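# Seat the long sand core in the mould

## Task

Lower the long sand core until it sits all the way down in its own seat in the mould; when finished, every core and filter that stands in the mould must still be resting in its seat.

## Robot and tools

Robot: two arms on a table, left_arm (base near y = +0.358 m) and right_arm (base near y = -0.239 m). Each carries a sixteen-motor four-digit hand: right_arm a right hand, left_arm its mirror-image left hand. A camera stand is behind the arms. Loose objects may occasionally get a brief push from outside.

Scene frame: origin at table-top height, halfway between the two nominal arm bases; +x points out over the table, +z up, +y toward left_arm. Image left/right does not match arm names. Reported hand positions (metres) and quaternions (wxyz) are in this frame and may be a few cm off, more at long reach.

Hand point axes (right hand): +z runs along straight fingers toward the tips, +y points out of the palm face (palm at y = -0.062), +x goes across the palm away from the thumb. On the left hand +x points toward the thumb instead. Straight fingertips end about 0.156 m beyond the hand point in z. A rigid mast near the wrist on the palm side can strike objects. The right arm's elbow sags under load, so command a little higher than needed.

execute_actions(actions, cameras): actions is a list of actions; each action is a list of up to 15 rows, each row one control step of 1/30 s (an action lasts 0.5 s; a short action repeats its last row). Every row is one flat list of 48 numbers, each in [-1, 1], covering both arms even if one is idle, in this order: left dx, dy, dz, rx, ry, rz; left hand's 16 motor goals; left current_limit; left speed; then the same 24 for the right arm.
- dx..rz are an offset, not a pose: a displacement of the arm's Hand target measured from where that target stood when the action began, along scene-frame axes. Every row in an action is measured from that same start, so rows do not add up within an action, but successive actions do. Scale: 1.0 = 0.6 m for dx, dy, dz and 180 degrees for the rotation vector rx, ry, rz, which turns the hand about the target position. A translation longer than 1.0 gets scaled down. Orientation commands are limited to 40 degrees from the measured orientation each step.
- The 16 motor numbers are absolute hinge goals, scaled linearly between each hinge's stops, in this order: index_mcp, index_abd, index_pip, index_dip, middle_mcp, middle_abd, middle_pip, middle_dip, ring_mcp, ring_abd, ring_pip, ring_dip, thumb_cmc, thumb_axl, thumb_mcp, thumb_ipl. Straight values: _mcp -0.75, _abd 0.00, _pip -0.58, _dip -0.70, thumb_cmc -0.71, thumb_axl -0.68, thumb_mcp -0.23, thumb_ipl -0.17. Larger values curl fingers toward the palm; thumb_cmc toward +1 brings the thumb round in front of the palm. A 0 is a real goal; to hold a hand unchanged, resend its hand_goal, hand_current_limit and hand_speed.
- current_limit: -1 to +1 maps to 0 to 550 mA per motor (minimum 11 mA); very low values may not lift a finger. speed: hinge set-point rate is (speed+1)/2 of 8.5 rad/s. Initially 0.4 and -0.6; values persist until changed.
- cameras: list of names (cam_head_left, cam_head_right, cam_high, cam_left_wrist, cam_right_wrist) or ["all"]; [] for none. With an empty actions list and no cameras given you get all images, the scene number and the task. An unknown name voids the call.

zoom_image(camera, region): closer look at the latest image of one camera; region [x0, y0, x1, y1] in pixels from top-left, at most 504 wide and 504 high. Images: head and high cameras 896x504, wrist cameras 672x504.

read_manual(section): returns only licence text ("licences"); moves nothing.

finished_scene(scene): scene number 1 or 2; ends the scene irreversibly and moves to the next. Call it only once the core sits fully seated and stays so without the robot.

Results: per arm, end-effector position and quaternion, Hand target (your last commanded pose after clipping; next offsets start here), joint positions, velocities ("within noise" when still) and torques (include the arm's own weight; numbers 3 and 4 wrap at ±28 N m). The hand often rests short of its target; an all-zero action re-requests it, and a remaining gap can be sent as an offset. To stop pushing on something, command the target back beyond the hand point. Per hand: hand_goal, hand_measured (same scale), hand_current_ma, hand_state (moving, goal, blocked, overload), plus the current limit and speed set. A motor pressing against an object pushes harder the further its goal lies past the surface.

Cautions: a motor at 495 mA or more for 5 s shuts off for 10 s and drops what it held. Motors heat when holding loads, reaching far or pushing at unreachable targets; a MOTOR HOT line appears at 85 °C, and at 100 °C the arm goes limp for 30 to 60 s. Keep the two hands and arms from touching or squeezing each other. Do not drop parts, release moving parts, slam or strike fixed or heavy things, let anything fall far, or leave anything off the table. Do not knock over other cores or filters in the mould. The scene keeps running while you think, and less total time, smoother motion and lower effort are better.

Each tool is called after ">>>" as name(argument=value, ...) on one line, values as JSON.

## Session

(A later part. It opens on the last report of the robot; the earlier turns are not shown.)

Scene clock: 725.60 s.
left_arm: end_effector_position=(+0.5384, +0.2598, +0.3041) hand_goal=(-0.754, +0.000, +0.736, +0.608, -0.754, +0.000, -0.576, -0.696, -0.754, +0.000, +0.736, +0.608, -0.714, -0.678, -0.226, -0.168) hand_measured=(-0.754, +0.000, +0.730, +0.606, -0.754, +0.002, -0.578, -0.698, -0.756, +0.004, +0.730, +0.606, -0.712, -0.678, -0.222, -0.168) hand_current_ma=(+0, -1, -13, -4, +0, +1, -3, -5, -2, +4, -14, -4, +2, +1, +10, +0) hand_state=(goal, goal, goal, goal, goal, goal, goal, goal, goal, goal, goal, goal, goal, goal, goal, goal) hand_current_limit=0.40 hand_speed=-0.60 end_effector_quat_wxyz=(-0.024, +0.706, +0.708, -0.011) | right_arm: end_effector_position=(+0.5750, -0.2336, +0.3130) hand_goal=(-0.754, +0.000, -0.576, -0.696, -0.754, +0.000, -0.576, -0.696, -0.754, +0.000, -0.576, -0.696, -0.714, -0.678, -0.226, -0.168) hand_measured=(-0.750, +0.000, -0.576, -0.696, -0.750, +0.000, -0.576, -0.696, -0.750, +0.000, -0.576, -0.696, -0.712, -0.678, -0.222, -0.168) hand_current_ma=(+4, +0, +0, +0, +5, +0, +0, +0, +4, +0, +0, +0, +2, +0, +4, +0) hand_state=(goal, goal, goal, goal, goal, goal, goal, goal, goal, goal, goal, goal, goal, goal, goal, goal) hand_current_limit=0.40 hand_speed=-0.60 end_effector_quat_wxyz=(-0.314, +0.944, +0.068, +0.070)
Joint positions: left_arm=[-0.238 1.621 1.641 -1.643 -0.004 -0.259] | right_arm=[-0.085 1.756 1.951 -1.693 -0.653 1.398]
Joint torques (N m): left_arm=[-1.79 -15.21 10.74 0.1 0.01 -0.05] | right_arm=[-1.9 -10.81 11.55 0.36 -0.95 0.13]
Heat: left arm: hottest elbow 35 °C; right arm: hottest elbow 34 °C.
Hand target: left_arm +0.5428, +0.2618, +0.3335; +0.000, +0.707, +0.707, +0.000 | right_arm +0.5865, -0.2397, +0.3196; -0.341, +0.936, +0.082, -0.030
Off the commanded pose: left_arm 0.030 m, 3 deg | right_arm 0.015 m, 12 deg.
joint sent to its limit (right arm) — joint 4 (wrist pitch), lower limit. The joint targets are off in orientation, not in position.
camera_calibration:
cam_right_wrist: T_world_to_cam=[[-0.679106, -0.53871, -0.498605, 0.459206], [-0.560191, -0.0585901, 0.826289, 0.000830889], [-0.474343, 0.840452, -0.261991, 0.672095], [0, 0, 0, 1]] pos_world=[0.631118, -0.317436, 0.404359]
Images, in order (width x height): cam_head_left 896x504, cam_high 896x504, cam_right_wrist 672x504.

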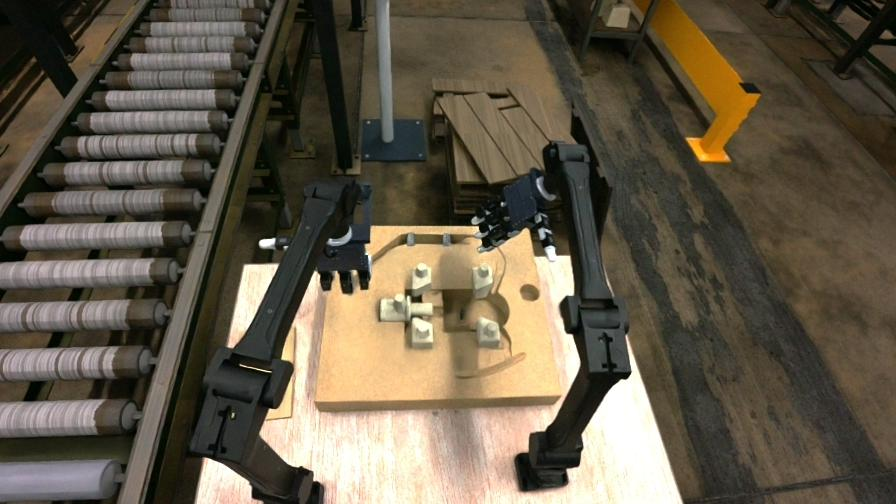

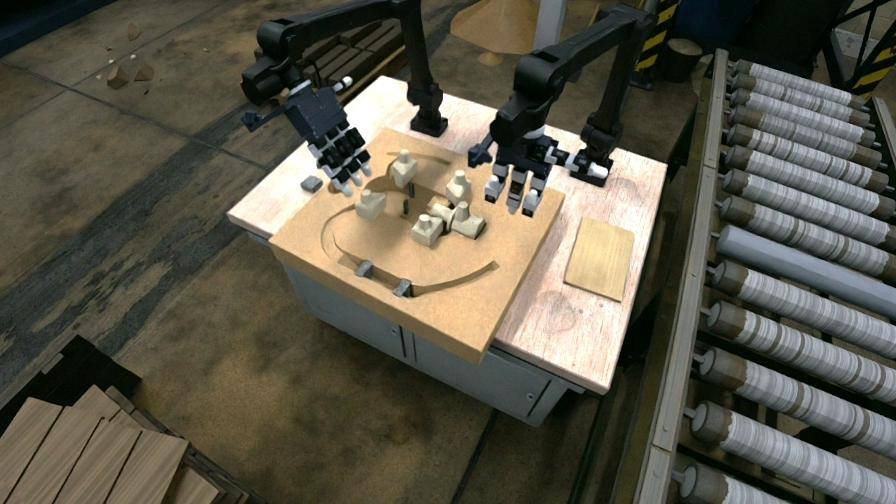

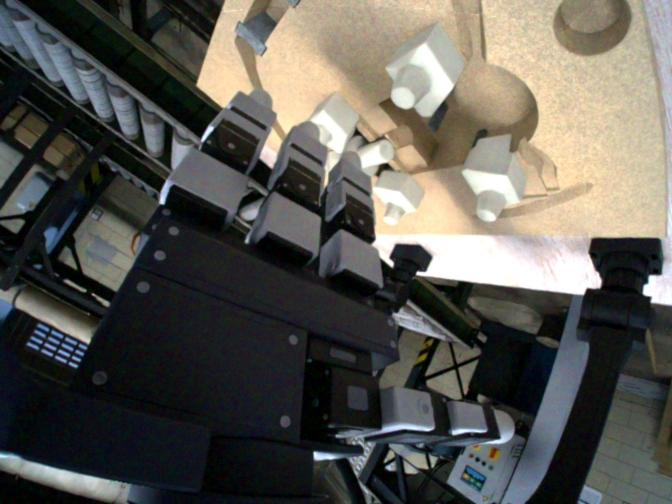

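>>> execute_actions(actions=[[[0,0,0,0,0,0,-0.754,0,0.737,0.609,-0.754,0,-0.576,-0.696,-0.754,0,0.737,0.609,-0.714,-0.678,-0.226,-0.168,0.4,-0.6,0.07,0.03,-0.05,0,0,0,-0.754,0,-0.576,-0.696,-0.754,0,-0.576,-0.696,-0.754,0,-0.576,-0.696,-0.714,-0.678,-0.226,-0.168,0.4,-0.6]],[[0,0,0,0,0,0,-0.754,0,0.737,0.609,-0.754,0,-0.576,-0.696,-0.754,0,0.737,0.609,-0.714,-0.678,-0.226,-0.168,0.4,-0.6,0.03,0.02,-0.07,0,0,0,-0.754,0,-0.576,-0.696,-0.754,0,-0.576,-0.696,-0.754,0,-0.576,-0.696,-0.714,-0.678,-0.226,-0.168,0.4,-0.6]]], cameras=["cam_high","cam_right_wrist"])

>>> zoom_image(camera="cam_right_wrist", region=[320, 70, 500, 250])

Scene clock: 736.93 s.
left_arm: end_effector_position=(+0.5384, +0.2598, +0.3041) hand_goal=(-0.754, +0.000, +0.736, +0.608, -0.754, +0.000, -0.576, -0.696, -0.754, +0.000, +0.736, +0.608, -0.714, -0.678, -0.226, -0.168) hand_measured=(-0.754, +0.000, +0.730, +0.606, -0.754, +0.002, -0.578, -0.698, -0.756, +0.004, +0.730, +0.606, -0.712, -0.678, -0.222, -0.168) hand_current_ma=(+0, -1, -13, -4, +0, +1, -3, -5, -2, +4, -14, -4, +2, +1, +10, +0) hand_state=(goal, goal, goal, goal, goal, goal, goal, goal, goal, goal, goal, goal, goal, goal, goal, goal) hand_current_limit=0.40 hand_speed=-0.60 end_effector_quat_wxyz=(-0.024, +0.706, +0.708, -0.011) | right_arm: end_effector_position=(+0.6341, -0.2144, +0.2391) hand_goal=(-0.754, +0.000, -0.576, -0.696, -0.754, +0.000, -0.576, -0.696, -0.754, +0.000, -0.576, -0.696, -0.714, -0.678, -0.226, -0.168) hand_measured=(-0.750, +0.000, -0.576, -0.696, -0.748, +0.000, -0.576, -0.696, -0.750, +0.000, -0.576, -0.696, -0.710, -0.678, -0.222, -0.168) hand_current_ma=(+5, +0, +0, +0, +6, +0, +0, +0, +5, +0, +0, +0, +3, +0, +4, +0) hand_state=(goal, goal, goal, goal, goal, goal, goal, goal, goal, goal, goal, goal, goal, goal, goal, goal) hand_current_limit=0.40 hand_speed=-0.60 end_effector_quat_wxyz=(-0.330, +0.942, +0.058, +0.021)
Joint positions: left_arm=[-0.238 1.621 1.641 -1.643 -0.004 -0.259] | right_arm=[-0.055 1.992 2.099 -1.695 -0.674 1.418]
Joint torques (N m): left_arm=[-1.96 -15.68 10.77 0.17 0.04 -0.03] | right_arm=[-0.62 -14.21 11.43 0.35 -0.91 -0.01]
Heat: left arm: hottest elbow 38 °C; right arm: hottest elbow 35 °C.
Hand target: left_arm +0.5428, +0.2618, +0.3335; +0.000, +0.707, +0.707, +0.000 | right_arm +0.6465, -0.2098, +0.2478; -0.341, +0.936, +0.082, -0.030
Off the commanded pose: left_arm 0.030 m, 3 deg | right_arm 0.016 m, 7 deg.
joint sent to its limit (right arm) — joint 4 (wrist pitch), lower limit. The joint targets are off in orientation, not in position.
camera_calibration:
cam_right_wrist: T_world_to_cam=[[-0.718937, -0.537099, -0.441196, 0.484691], [-0.472493, -0.0878973, 0.87694, 0.0221838], [-0.509784, 0.838927, -0.190583, 0.66984], [0, 0, 0, 1]] pos_world=[0.700417, -0.29967, 0.32205]
Images, in order (width x height): cam_high 896x504, cam_right_wrist 672x504.

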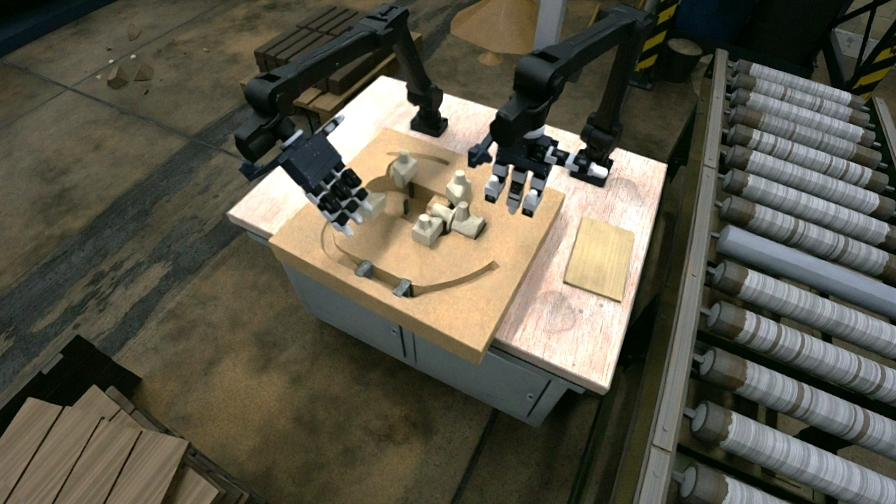

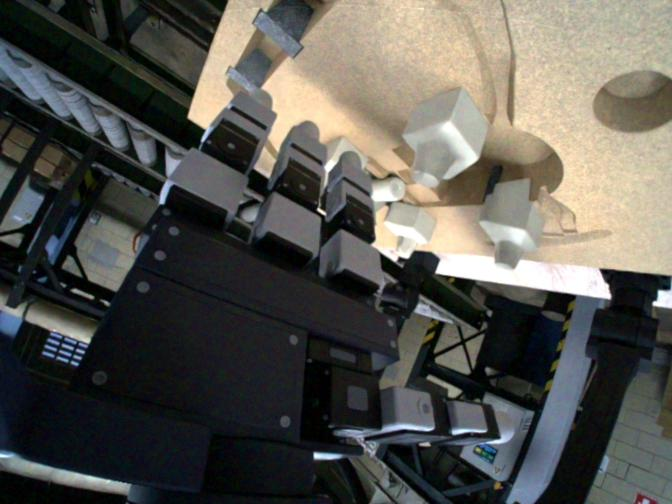

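Scaled by 2.800 from the camera's 672x504 image, which has a finer 960x720 frame.

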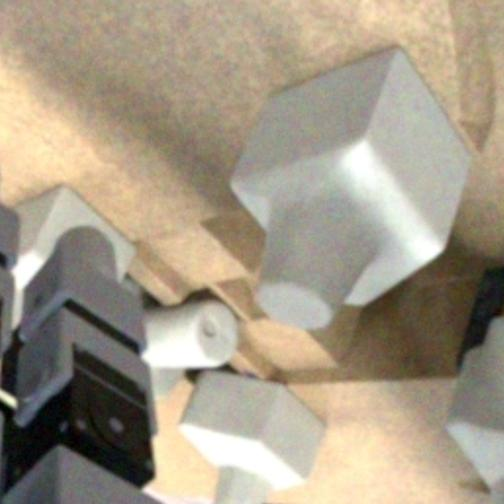

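>>> zoom_image(camera="cam_right_wrist", region=[360, 145, 450, 225])

Scaled by 5.600 from the camera's 672x504 image, which has a finer 960x720 frame.

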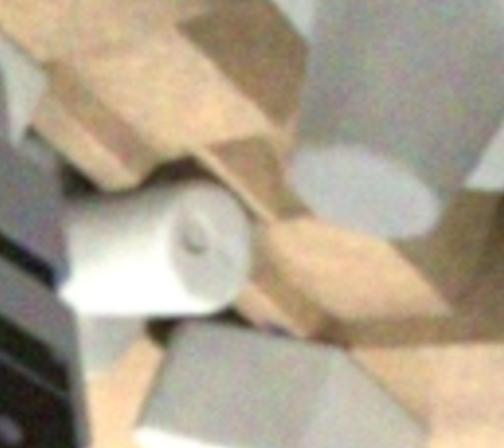

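>>> execute_actions(actions=[[[0,0,0,0,0,0,-0.754,0,0.737,0.609,-0.754,0,-0.576,-0.696,-0.754,0,0.737,0.609,-0.714,-0.678,-0.226,-0.168,0.4,-0.6,-0.09,0.03,0.08,0,0,-0.037,-0.754,0,-0.576,-0.696,-0.754,0,-0.576,-0.696,-0.754,0,-0.576,-0.696,-0.714,-0.678,-0.226,-0.168,0.4,-0.6]],[[0,0,0,0,0,0,-0.754,0,0.737,0.609,-0.754,0,-0.576,-0.696,-0.754,0,0.737,0.609,-0.714,-0.678,-0.226,-0.168,0.4,-0.6,-0.1,0.045,0.0,0,0,-0.037,-0.754,0,-0.576,-0.696,-0.754,0,-0.576,-0.696,-0.754,0,-0.576,-0.696,-0.714,-0.678,-0.226,-0.168,0.4,-0.6]],[[0,0,0,0,0,0,-0.754,0,0.737,0.609,-0.754,0,-0.576,-0.696,-0.754,0,0.737,0.609,-0.714,-0.678,-0.226,-0.168,0.4,-0.6,-0.1,0.05,-0.03,0,0,-0.037,-0.754,0,-0.576,-0.696,-0.754,0,-0.576,-0.696,-0.754,0,-0.576,-0.696,-0.714,-0.678,-0.226,-0.168,0.4,-0.6]]], cameras=["cam_high","cam_right_wrist"])

Scene clock: 759.90 s.
left_arm: end_effector_position=(+0.5384, +0.2598, +0.3041) hand_goal=(-0.754, +0.000, +0.736, +0.608, -0.754, +0.000, -0.576, -0.696, -0.754, +0.000, +0.736, +0.608, -0.714, -0.678, -0.226, -0.168) hand_measured=(-0.754, +0.000, +0.730, +0.606, -0.754, +0.002, -0.578, -0.698, -0.756, +0.004, +0.730, +0.606, -0.712, -0.678, -0.222, -0.168) hand_current_ma=(+0, -1, -13, -4, +0, +1, -3, -5, -2, +4, -14, -4, +2, +1, +10, +0) hand_state=(goal, goal, goal, goal, goal, goal, goal, goal, goal, goal, goal, goal, goal, goal, goal, goal) hand_current_limit=0.40 hand_speed=-0.60 end_effector_quat_wxyz=(-0.024, +0.706, +0.708, -0.011) | right_arm: end_effector_position=(+0.4735, -0.1358, +0.2805) hand_goal=(-0.754, +0.000, -0.576, -0.696, -0.754, +0.000, -0.576, -0.696, -0.754, +0.000, -0.576, -0.696, -0.714, -0.678, -0.226, -0.168) hand_measured=(-0.748, +0.000, -0.576, -0.696, -0.748, +0.000, -0.576, -0.696, -0.748, +0.000, -0.576, -0.696, -0.710, -0.678, -0.222, -0.168) hand_current_ma=(+6, +0, +0, +0, +8, +0, +0, +0, +7, +0, +0, +0, +4, +0, +4, +0) hand_state=(goal, goal, goal, goal, goal, goal, goal, goal, goal, goal, goal, goal, goal, goal, goal, goal) hand_current_limit=0.40 hand_speed=-0.60 end_effector_quat_wxyz=(-0.343, +0.936, -0.078, +0.029)
Joint positions: left_arm=[-0.238 1.621 1.641 -1.643 -0.004 -0.259] | right_arm=[0.085 1.501 1.535 -1.372 -0.669 1.934]
Joint torques (N m): left_arm=[-1.96 -15.33 10.73 0.13 0.03 -0.03] | right_arm=[-1.14 -10.05 7.61 1.47 -0.63 0.13]
Heat: left arm: hottest elbow 42 °C; right arm: hottest elbow 36 °C.
Hand target: left_arm +0.5428, +0.2618, +0.3335; +0.000, +0.707, +0.707, +0.000 | right_arm +0.4724, -0.1348, +0.2776; -0.341, +0.936, -0.081, +0.029
Off the commanded pose: left_arm 0.030 m, 3 deg | right_arm 0.003 m, 0 deg.
camera_calibration:
cam_right_wrist: T_world_to_cam=[[-0.862312, -0.315662, -0.39595, 0.515022], [-0.416193, -0.00360132, 0.909269, -0.107534], [-0.288447, 0.948865, -0.128271, 0.422488], [0, 0, 0, 1]] pos_world=[0.52122, -0.238698, 0.355893]
Images, in order (width x height): cam_high 896x504, cam_right_wrist 672x504.

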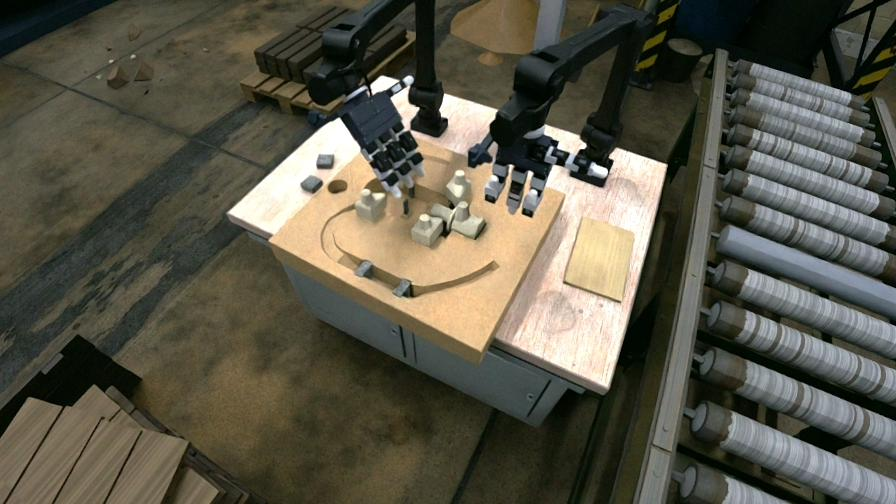

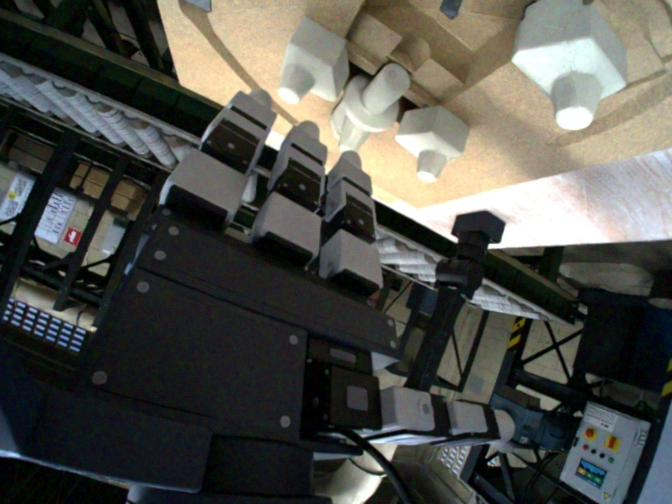

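Excellent view.

>>> zoom_image(camera="cam_right_wrist", region=[310, 0, 490, 180])

>>> zoom_image(camera="cam_right_wrist", region=[340, 10, 440, 110])

Scaled by 2.800 from the camera's 672x504 image, which has a finer 960x720 frame.

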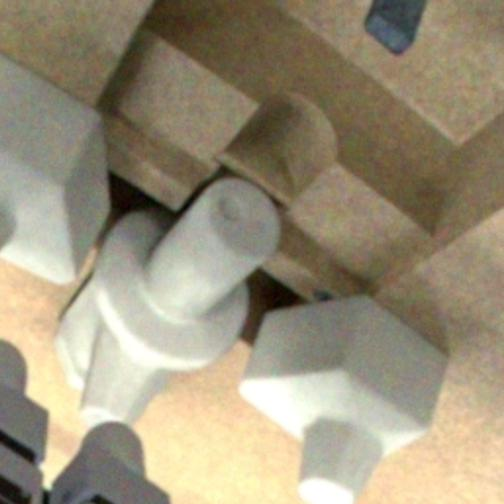

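Scaled by 5.040 from the camera's 672x504 image, which has a finer 960x720 frame.

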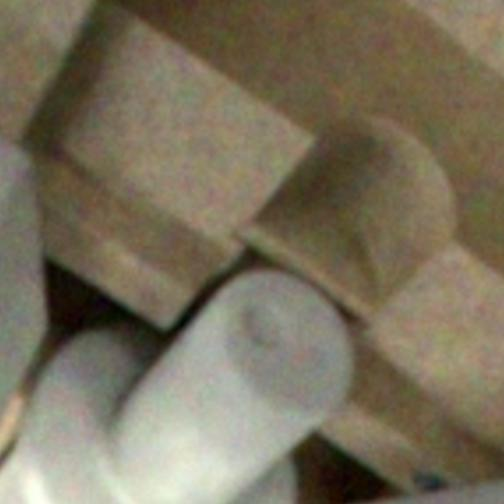

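>>> execute_actions(actions=[], cameras=["cam_head_left","cam_head_right","cam_high","cam_right_wrist"])

>>> zoom_image(camera="cam_head_left", region=[410, 280, 470, 340])

>>> zoom_image(camera="cam_head_right", region=[430, 280, 490, 340])

>>> zoom_image(camera="cam_head_left", region=[375, 285, 435, 345])

>>> zoom_image(camera="cam_head_right", region=[395, 285, 455, 345])

Scene clock: 801.60 s.
left_arm: end_effector_position=(+0.5384, +0.2598, +0.3041) hand_goal=(-0.754, +0.000, +0.736, +0.608, -0.754, +0.000, -0.576, -0.696, -0.754, +0.000, +0.736, +0.608, -0.714, -0.678, -0.226, -0.168) hand_measured=(-0.754, +0.000, +0.730, +0.606, -0.754, +0.002, -0.578, -0.698, -0.756, +0.004, +0.730, +0.606, -0.712, -0.678, -0.222, -0.168) hand_current_ma=(+0, -1, -13, -4, +0, +1, -3, -5, -2, +4, -14, -4, +2, +1, +10, +0) hand_state=(goal, goal, goal, goal, goal, goal, goal, goal, goal, goal, goal, goal, goal, goal, goal, goal) hand_current_limit=0.40 hand_speed=-0.60 end_effector_quat_wxyz=(-0.024, +0.706, +0.708, -0.011) | right_arm: end_effector_position=(+0.4735, -0.1358, +0.2805) hand_goal=(-0.754, +0.000, -0.576, -0.696, -0.754, +0.000, -0.576, -0.696, -0.754, +0.000, -0.576, -0.696, -0.714, -0.678, -0.226, -0.168) hand_measured=(-0.748, +0.000, -0.576, -0.696, -0.748, +0.000, -0.576, -0.696, -0.748, +0.000, -0.576, -0.696, -0.710, -0.678, -0.222, -0.168) hand_current_ma=(+6, +0, +0, +0, +8, +0, +0, +0, +7, +0, +0, +0, +4, +0, +4, +0) hand_state=(goal, goal, goal, goal, goal, goal, goal, goal, goal, goal, goal, goal, goal, goal, goal, goal) hand_current_limit=0.40 hand_speed=-0.60 end_effector_quat_wxyz=(-0.343, +0.936, -0.078, +0.029)
Joint positions: left_arm=[-0.238 1.621 1.641 -1.643 -0.004 -0.259] | right_arm=[0.085 1.501 1.535 -1.372 -0.669 1.934]
Joint velocities: within noise
Joint torques (N m): left_arm=[-1.67 -15.44 10.78 0.02 0.05 -0.04] | right_arm=[-2.02 -9.35 7.8 1.39 -0.63 0.17]
Heat: left arm: hottest elbow 46 °C; right arm: hottest elbow 36 °C.
Hand target: left_arm +0.5428, +0.2618, +0.3335; +0.000, +0.707, +0.707, +0.000 | right_arm +0.4725, -0.1348, +0.2776; -0.341, +0.936, -0.081, +0.030
Off the commanded pose: left_arm 0.030 m, 3 deg | right_arm 0.003 m, 0 deg.
camera_calibration:
cam_right_wrist: T_world_to_cam=[[-0.862367, -0.315349, -0.396079, 0.515173], [-0.416285, -0.00359871, 0.909227, -0.10747], [-0.288149, 0.948969, -0.128172, 0.422322], [0, 0, 0, 1]] pos_world=[0.521221, -0.238699, 0.355894]
Images, in order (width x height): cam_head_left 896x504, cam_head_right 896x504, cam_high 896x504, cam_right_wrist 672x504.

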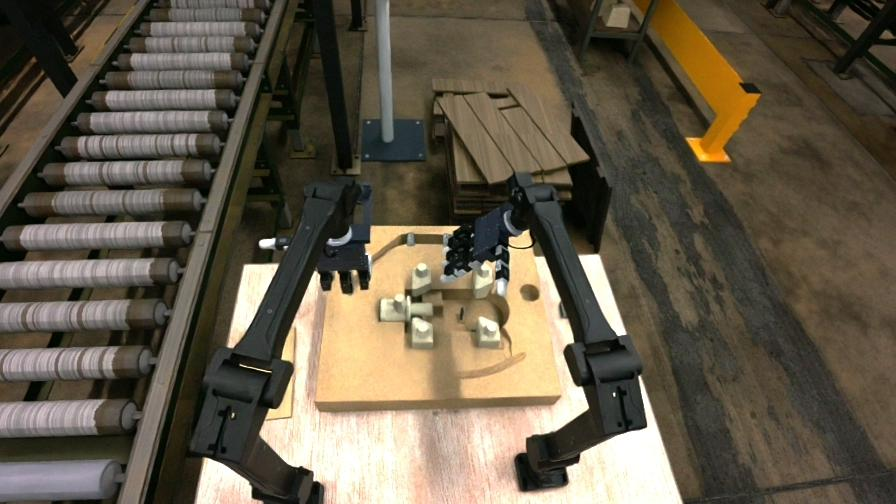

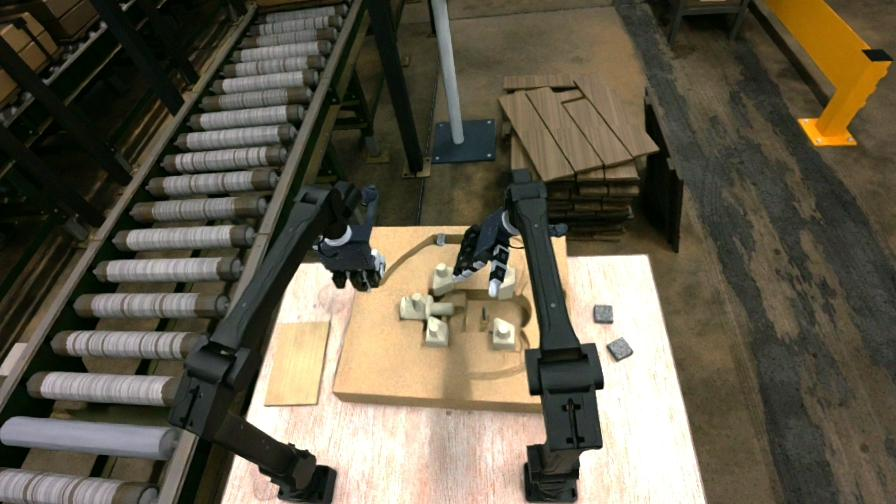

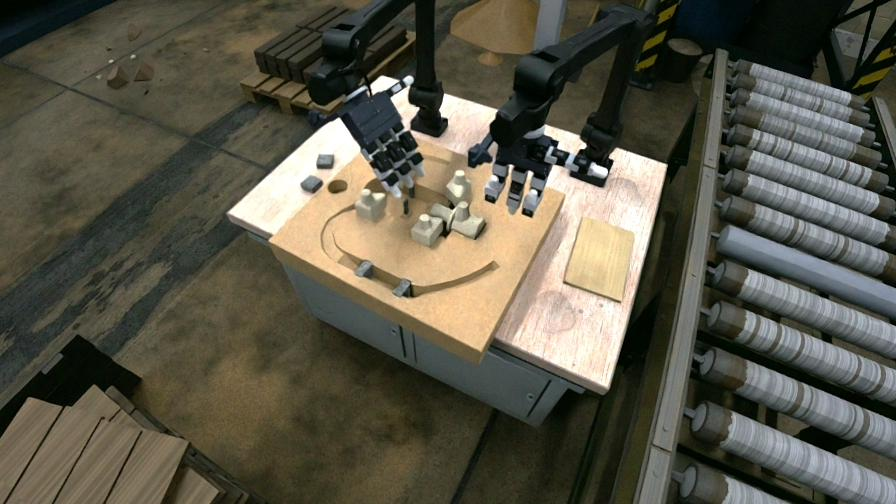

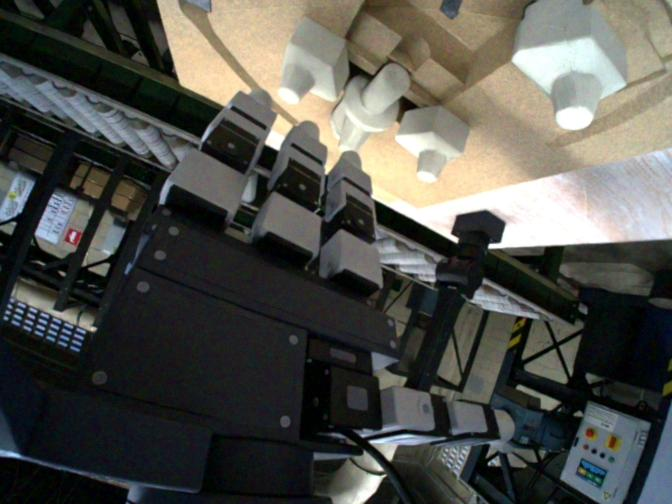

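Scaled by 8.400 from the camera's 896x504 image, which has a finer 1280x720 frame.

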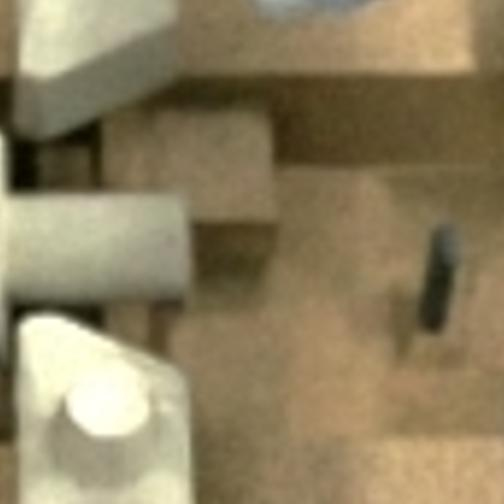

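Scaled by 8.400 from the camera's 896x504 image, which has a finer 1280x720 frame.

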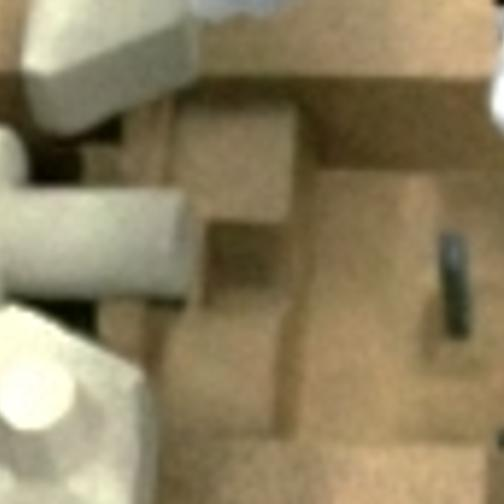

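Scaled by 8.400 from the camera's 896x504 image, which has a finer 1280x720 frame.

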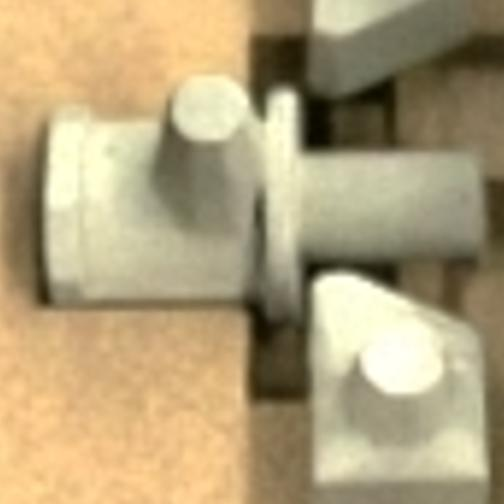

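Scaled by 8.400 from the camera's 896x504 image, which has a finer 1280x720 frame.

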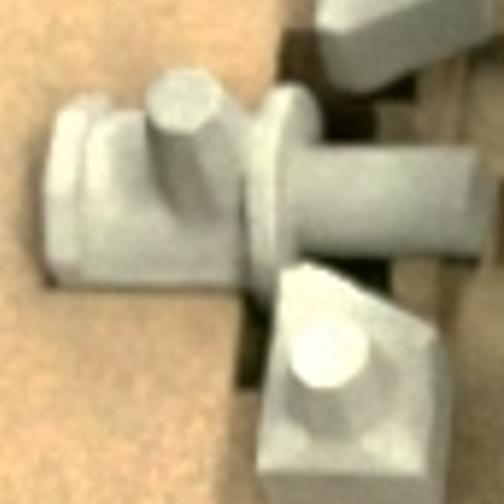

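>>> zoom_image(camera="cam_head_right", region=[445, 290, 475, 335])

>>> zoom_image(camera="cam_right_wrist", region=[360, 10, 460, 90])

>>> zoom_image(camera="cam_right_wrist", region=[325, 60, 405, 150])

Scaled by 11.200 from the camera's 896x504 image, which has a finer 1280x720 frame.

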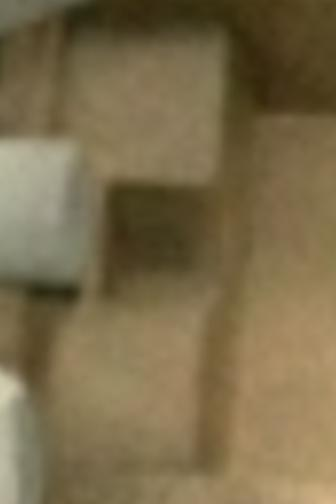

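Scaled by 5.040 from the camera's 672x504 image, which has a finer 960x720 frame.

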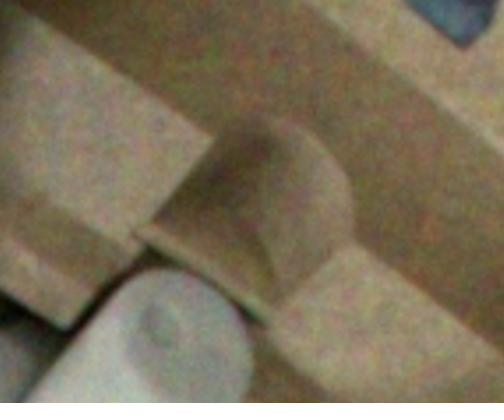

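Scaled by 5.600 from the camera's 672x504 image, which has a finer 960x720 frame.

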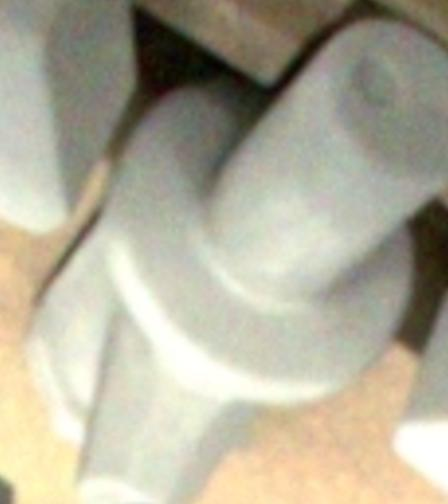

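>>> execute_actions(actions=[[[0,0,0,0,0,0,-0.754,0,0.737,0.609,-0.754,0,-0.576,-0.696,-0.754,0,0.737,0.609,-0.714,-0.678,-0.226,-0.168,0.4,-0.6,0,-0.12,0.06,0,0,0,-0.754,0,-0.576,-0.696,-0.754,0,-0.576,-0.696,-0.754,0,-0.576,-0.696,-0.714,-0.678,-0.226,-0.168,0.4,-0.6]],[[0,-0.1,0,0,0,0,-0.754,0,0.737,0.609,-0.754,0,-0.576,-0.696,-0.754,0,0.737,0.609,-0.714,-0.678,-0.226,-0.168,0.4,-0.6,0,-0.15,0.04,0,0,0,-0.754,0,-0.576,-0.696,-0.754,0,-0.576,-0.696,-0.754,0,-0.576,-0.696,-0.714,-0.678,-0.226,-0.168,0.4,-0.6]],[[0,-0.15,-0.01,0,0,0,-0.754,0,0.737,0.609,-0.754,0,-0.576,-0.696,-0.754,0,0.737,0.609,-0.714,-0.678,-0.226,-0.168,0.4,-0.6,0,-0.1,0,0,0,0,-0.754,0,-0.576,-0.696,-0.754,0,-0.576,-0.696,-0.754,0,-0.576,-0.696,-0.714,-0.678,-0.226,-0.168,0.4,-0.6]],[[0,-0.155,-0.04,0,0,0,-0.754,0,0.737,0.609,-0.754,0,-0.576,-0.696,-0.754,0,0.737,0.609,-0.714,-0.678,-0.226,-0.168,0.4,-0.6,0,0,0,0,0,0,-0.754,0,-0.576,-0.696,-0.754,0,-0.576,-0.696,-0.754,0,-0.576,-0.696,-0.714,-0.678,-0.226,-0.168,0.4,-0.6]]], cameras=["cam_high","cam_left_wrist"])

>>> zoom_image(camera="cam_left_wrist", region=[260, 0, 440, 180])

Scene clock: 880.07 s.
left_arm: end_effector_position=(+0.5279, +0.0191, +0.2856) hand_goal=(-0.754, +0.000, +0.736, +0.608, -0.754, +0.000, -0.576, -0.696, -0.754, +0.000, +0.736, +0.608, -0.714, -0.678, -0.226, -0.168) hand_measured=(-0.754, +0.000, +0.730, +0.606, -0.754, +0.000, -0.578, -0.698, -0.756, +0.002, +0.730, +0.606, -0.712, -0.678, -0.222, -0.168) hand_current_ma=(+0, -1, -13, -4, +0, +1, -3, -5, -2, +4, -14, -4, +2, +1, +10, +0) hand_state=(goal, goal, goal, goal, goal, goal, goal, goal, goal, goal, goal, goal, goal, goal, goal, goal) hand_current_limit=0.40 hand_speed=-0.60 end_effector_quat_wxyz=(-0.017, +0.716, +0.698, -0.004) | right_arm: end_effector_position=(+0.4596, -0.3545, +0.3280) hand_goal=(-0.754, +0.000, -0.576, -0.696, -0.754, +0.000, -0.576, -0.696, -0.754, +0.000, -0.576, -0.696, -0.714, -0.678, -0.226, -0.168) hand_measured=(-0.748, +0.000, -0.576, -0.696, -0.748, +0.000, -0.576, -0.696, -0.748, +0.000, -0.576, -0.696, -0.710, -0.678, -0.222, -0.168) hand_current_ma=(+6, +0, +0, +0, +8, +0, +0, +0, +7, +0, +0, +0, +4, +0, +4, +0) hand_state=(goal, goal, goal, goal, goal, goal, goal, goal, goal, goal, goal, goal, goal, goal, goal, goal) hand_current_limit=0.40 hand_speed=-0.60 end_effector_quat_wxyz=(-0.317, +0.936, -0.119, +0.096)
Joint positions: left_arm=[-0.653 1.885 1.945 -1.665 0.003 -0.645] | right_arm=[-0.382 1.517 1.69 -1.689 -0.672 1.491]
Joint torques (N m): left_arm=[-1.61 -16.38 12.33 0.1 -0.24 -0.25] | right_arm=[-1.73 -8.35 11.59 0.27 -0.67 -0.05]
Heat: left arm: hottest elbow 48 °C; right arm: hottest elbow 34 °C.
Hand target: left_arm +0.5429, +0.0186, +0.3035; +0.000, +0.707, +0.707, +0.000 | right_arm +0.4724, -0.3568, +0.3378; -0.341, +0.936, -0.081, +0.030
Off the commanded pose: left_arm 0.023 m, 2 deg | right_arm 0.016 m, 9 deg.
joint sent to its limit (right arm) — joint 4 (wrist pitch), lower limit. The joint targets are off in orientation, not in position.
camera_calibration:
cam_left_wrist: T_world_to_cam=[[-0.675744, -0.736786, 0.0227365, 0.330058], [-0.470402, 0.454767, 0.756247, -0.0200615], [-0.567532, 0.500334, -0.653891, 0.602023], [0, 0, 0, 1]] pos_world=[0.555265, -0.048907, 0.401325]
Images, in order (width x height): cam_high 896x504, cam_left_wrist 672x504.

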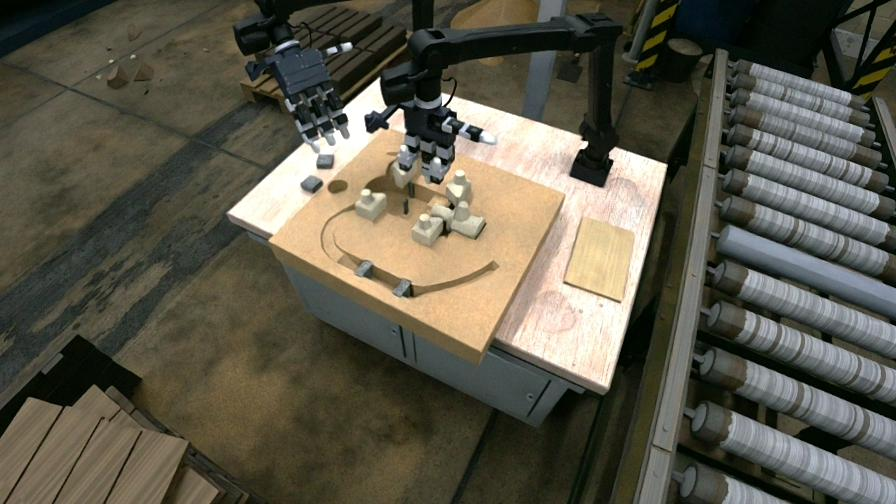

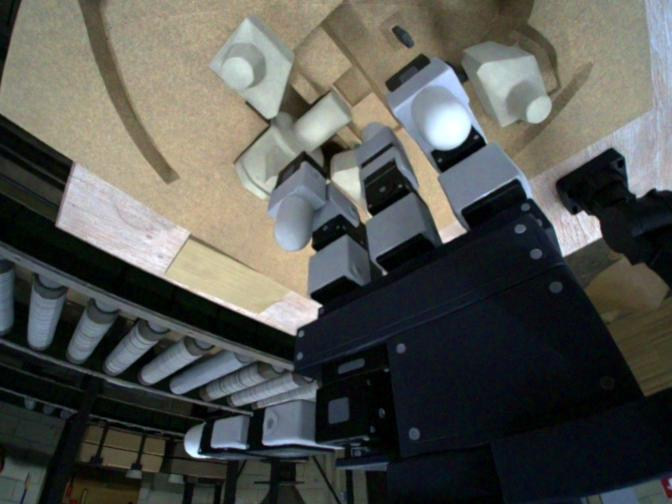

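Scaled by 2.800 from the camera's 672x504 image, which has a finer 960x720 frame.

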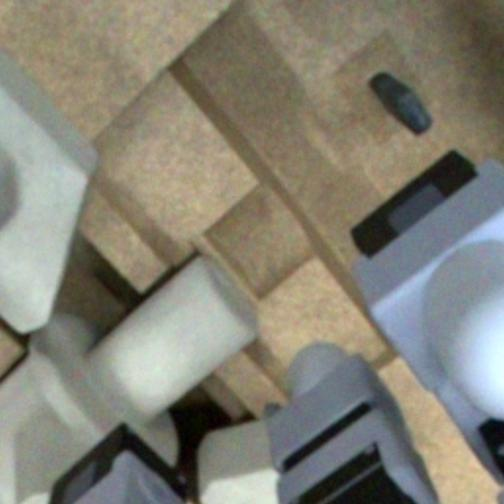

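>>> zoom_image(camera="cam_left_wrist", region=[290, 60, 380, 150])

Scaled by 5.600 from the camera's 672x504 image, which has a finer 960x720 frame.

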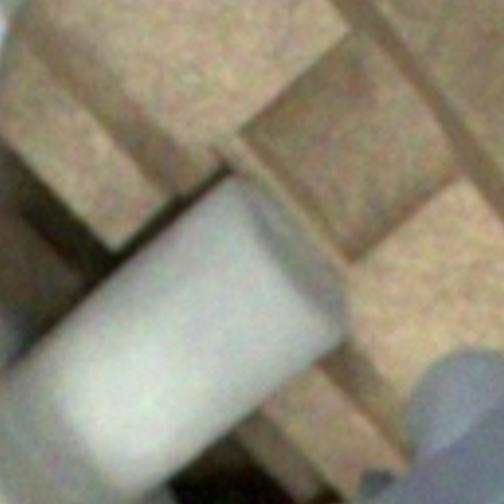

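>>> execute_actions(actions=[[[0,0,-0.08,0,0,0,-0.754,0,0.737,0.609,-0.754,0,-0.576,-0.696,-0.754,0,0.737,0.609,-0.714,-0.678,-0.226,-0.168,0.4,-0.6,0,0,0,0,0,0,-0.754,0,-0.576,-0.696,-0.754,0,-0.576,-0.696,-0.754,0,-0.576,-0.696,-0.714,-0.678,-0.226,-0.168,0.4,-0.6]],[[0,0,-0.06,0,0,0,-0.754,0,0.737,0.609,-0.754,0,-0.576,-0.696,-0.754,0,0.737,0.609,-0.714,-0.678,-0.226,-0.168,0.4,-0.6,0,0,0,0,0,0,-0.754,0,-0.576,-0.696,-0.754,0,-0.576,-0.696,-0.754,0,-0.576,-0.696,-0.714,-0.678,-0.226,-0.168,0.4,-0.6]]], cameras=["cam_high","cam_left_wrist","cam_head_left","cam_head_right"])

>>> zoom_image(camera="cam_left_wrist", region=[260, 20, 420, 180])

>>> zoom_image(camera="cam_head_right", region=[410, 260, 490, 340])

>>> zoom_image(camera="cam_high", region=[410, 170, 480, 240])

Scene clock: 919.30 s.
left_arm: end_effector_position=(+0.5369, +0.0121, +0.2294) hand_goal=(-0.754, +0.000, +0.736, +0.608, -0.754, +0.000, -0.576, -0.696, -0.754, +0.000, +0.736, +0.608, -0.714, -0.678, -0.226, -0.168) hand_measured=(-0.754, +0.000, +0.730, +0.606, -0.754, +0.000, -0.578, -0.698, -0.756, +0.002, +0.730, +0.606, -0.712, -0.678, -0.222, -0.168) hand_current_ma=(+0, -1, -13, -4, +0, +1, -3, -5, -2, +4, -13, -4, +2, +1, +10, +0) hand_state=(goal, goal, goal, goal, goal, goal, goal, goal, goal, goal, goal, goal, goal, goal, goal, goal) hand_current_limit=0.40 hand_speed=-0.60 end_effector_quat_wxyz=(+0.004, +0.715, +0.699, -0.001) | right_arm: end_effector_position=(+0.4596, -0.3545, +0.3280) hand_goal=(-0.754, +0.000, -0.576, -0.696, -0.754, +0.000, -0.576, -0.696, -0.754, +0.000, -0.576, -0.696, -0.714, -0.678, -0.226, -0.168) hand_measured=(-0.748, +0.000, -0.576, -0.696, -0.748, +0.000, -0.576, -0.696, -0.748, +0.000, -0.576, -0.696, -0.710, -0.678, -0.222, -0.168) hand_current_ma=(+6, +0, +0, +0, +8, +0, +0, +0, +7, +0, +0, +0, +4, +0, +4, +0) hand_state=(goal, goal, goal, goal, goal, goal, goal, goal, goal, goal, goal, goal, goal, goal, goal, goal) hand_current_limit=0.40 hand_speed=-0.60 end_effector_quat_wxyz=(-0.317, +0.936, -0.119, +0.096)
Joint positions: left_arm=[-0.653 1.892 1.802 -1.473 0.003 -0.648] | right_arm=[-0.382 1.517 1.69 -1.689 -0.672 1.491]
Joint torques (N m): left_arm=[-1.55 -16.26 7.66 0.85 -0.24 -0.22] | right_arm=[-1.32 -8.29 11.52 0.27 -0.73 -0.06]
Heat: left arm: hottest elbow 48 °C; right arm: hottest elbow 37 °C.
Hand target: left_arm +0.5429, +0.0186, +0.2194; +0.000, +0.707, +0.707, +0.000 | right_arm +0.4724, -0.3568, +0.3378; -0.341, +0.936, -0.081, +0.030
Off the commanded pose: left_arm 0.013 m, 1 deg | right_arm 0.016 m, 9 deg.
joint sent to its limit (right arm) — joint 4 (wrist pitch), lower limit. The joint targets are off in orientation, not in position.
camera_calibration:
cam_left_wrist: T_world_to_cam=[[-0.674513, -0.737998, 0.0197681, 0.332413], [-0.495771, 0.472639, 0.728576, 0.049574], [-0.547031, 0.481634, -0.68468, 0.570108], [0, 0, 0, 1]] pos_world=[0.560661, -0.052694, 0.347652]
Images, in order (width x height): cam_head_left 896x504, cam_head_right 896x504, cam_high 896x504, cam_left_wrist 672x504.

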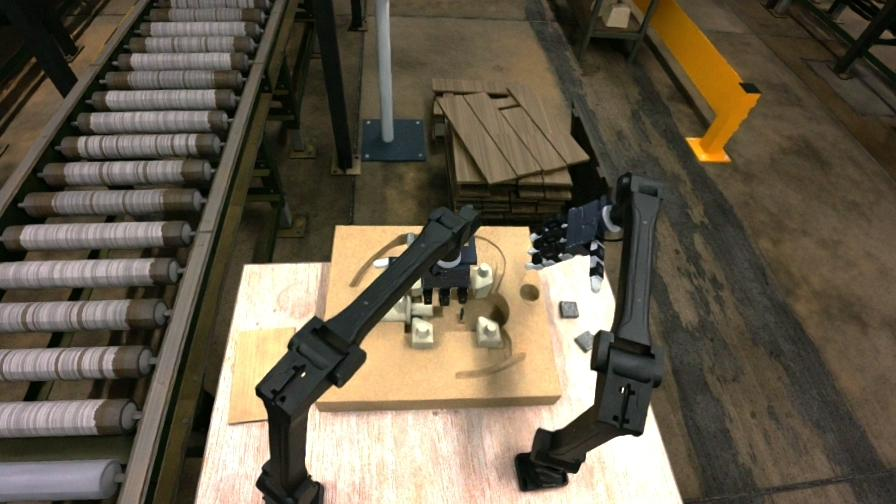

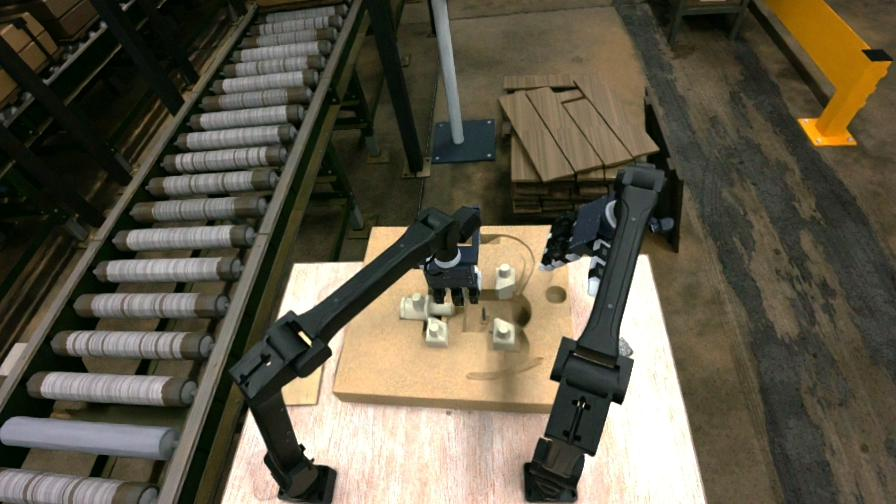

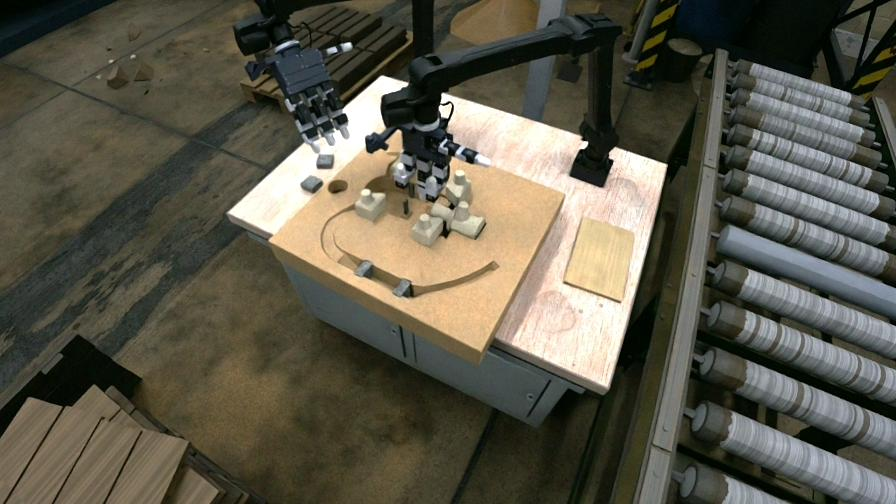

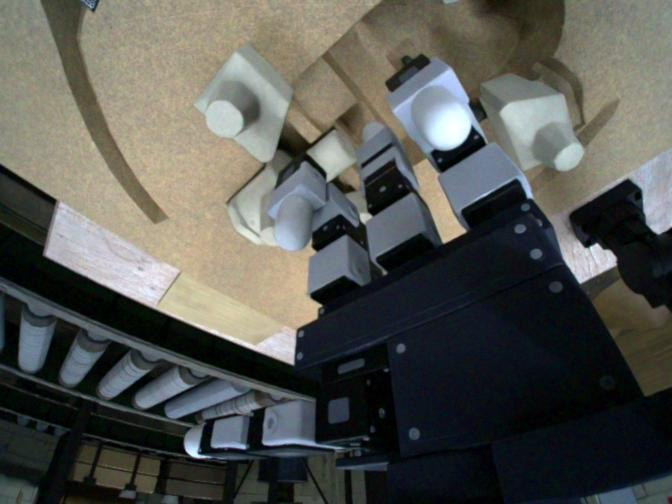

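Scaled by 3.150 from the camera's 672x504 image, which has a finer 960x720 frame.

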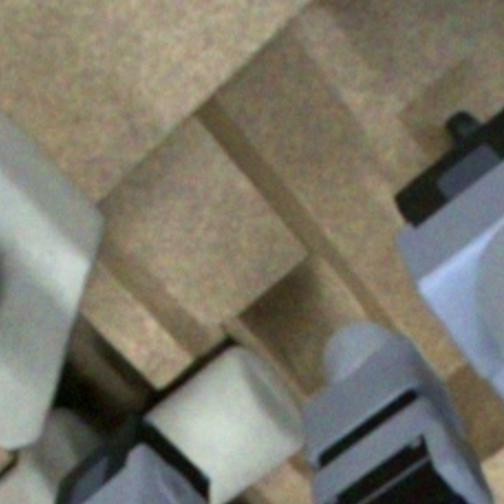

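Scaled by 6.300 from the camera's 896x504 image, which has a finer 1280x720 frame.

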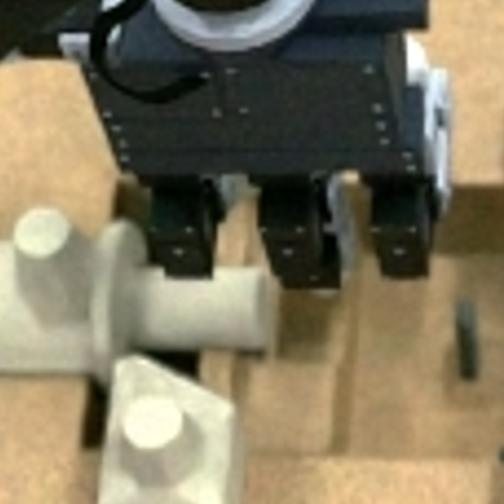

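Scaled by 7.200 from the camera's 896x504 image, which has a finer 1280x720 frame.

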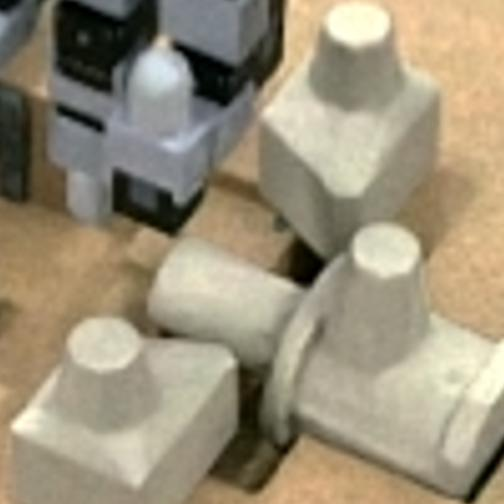

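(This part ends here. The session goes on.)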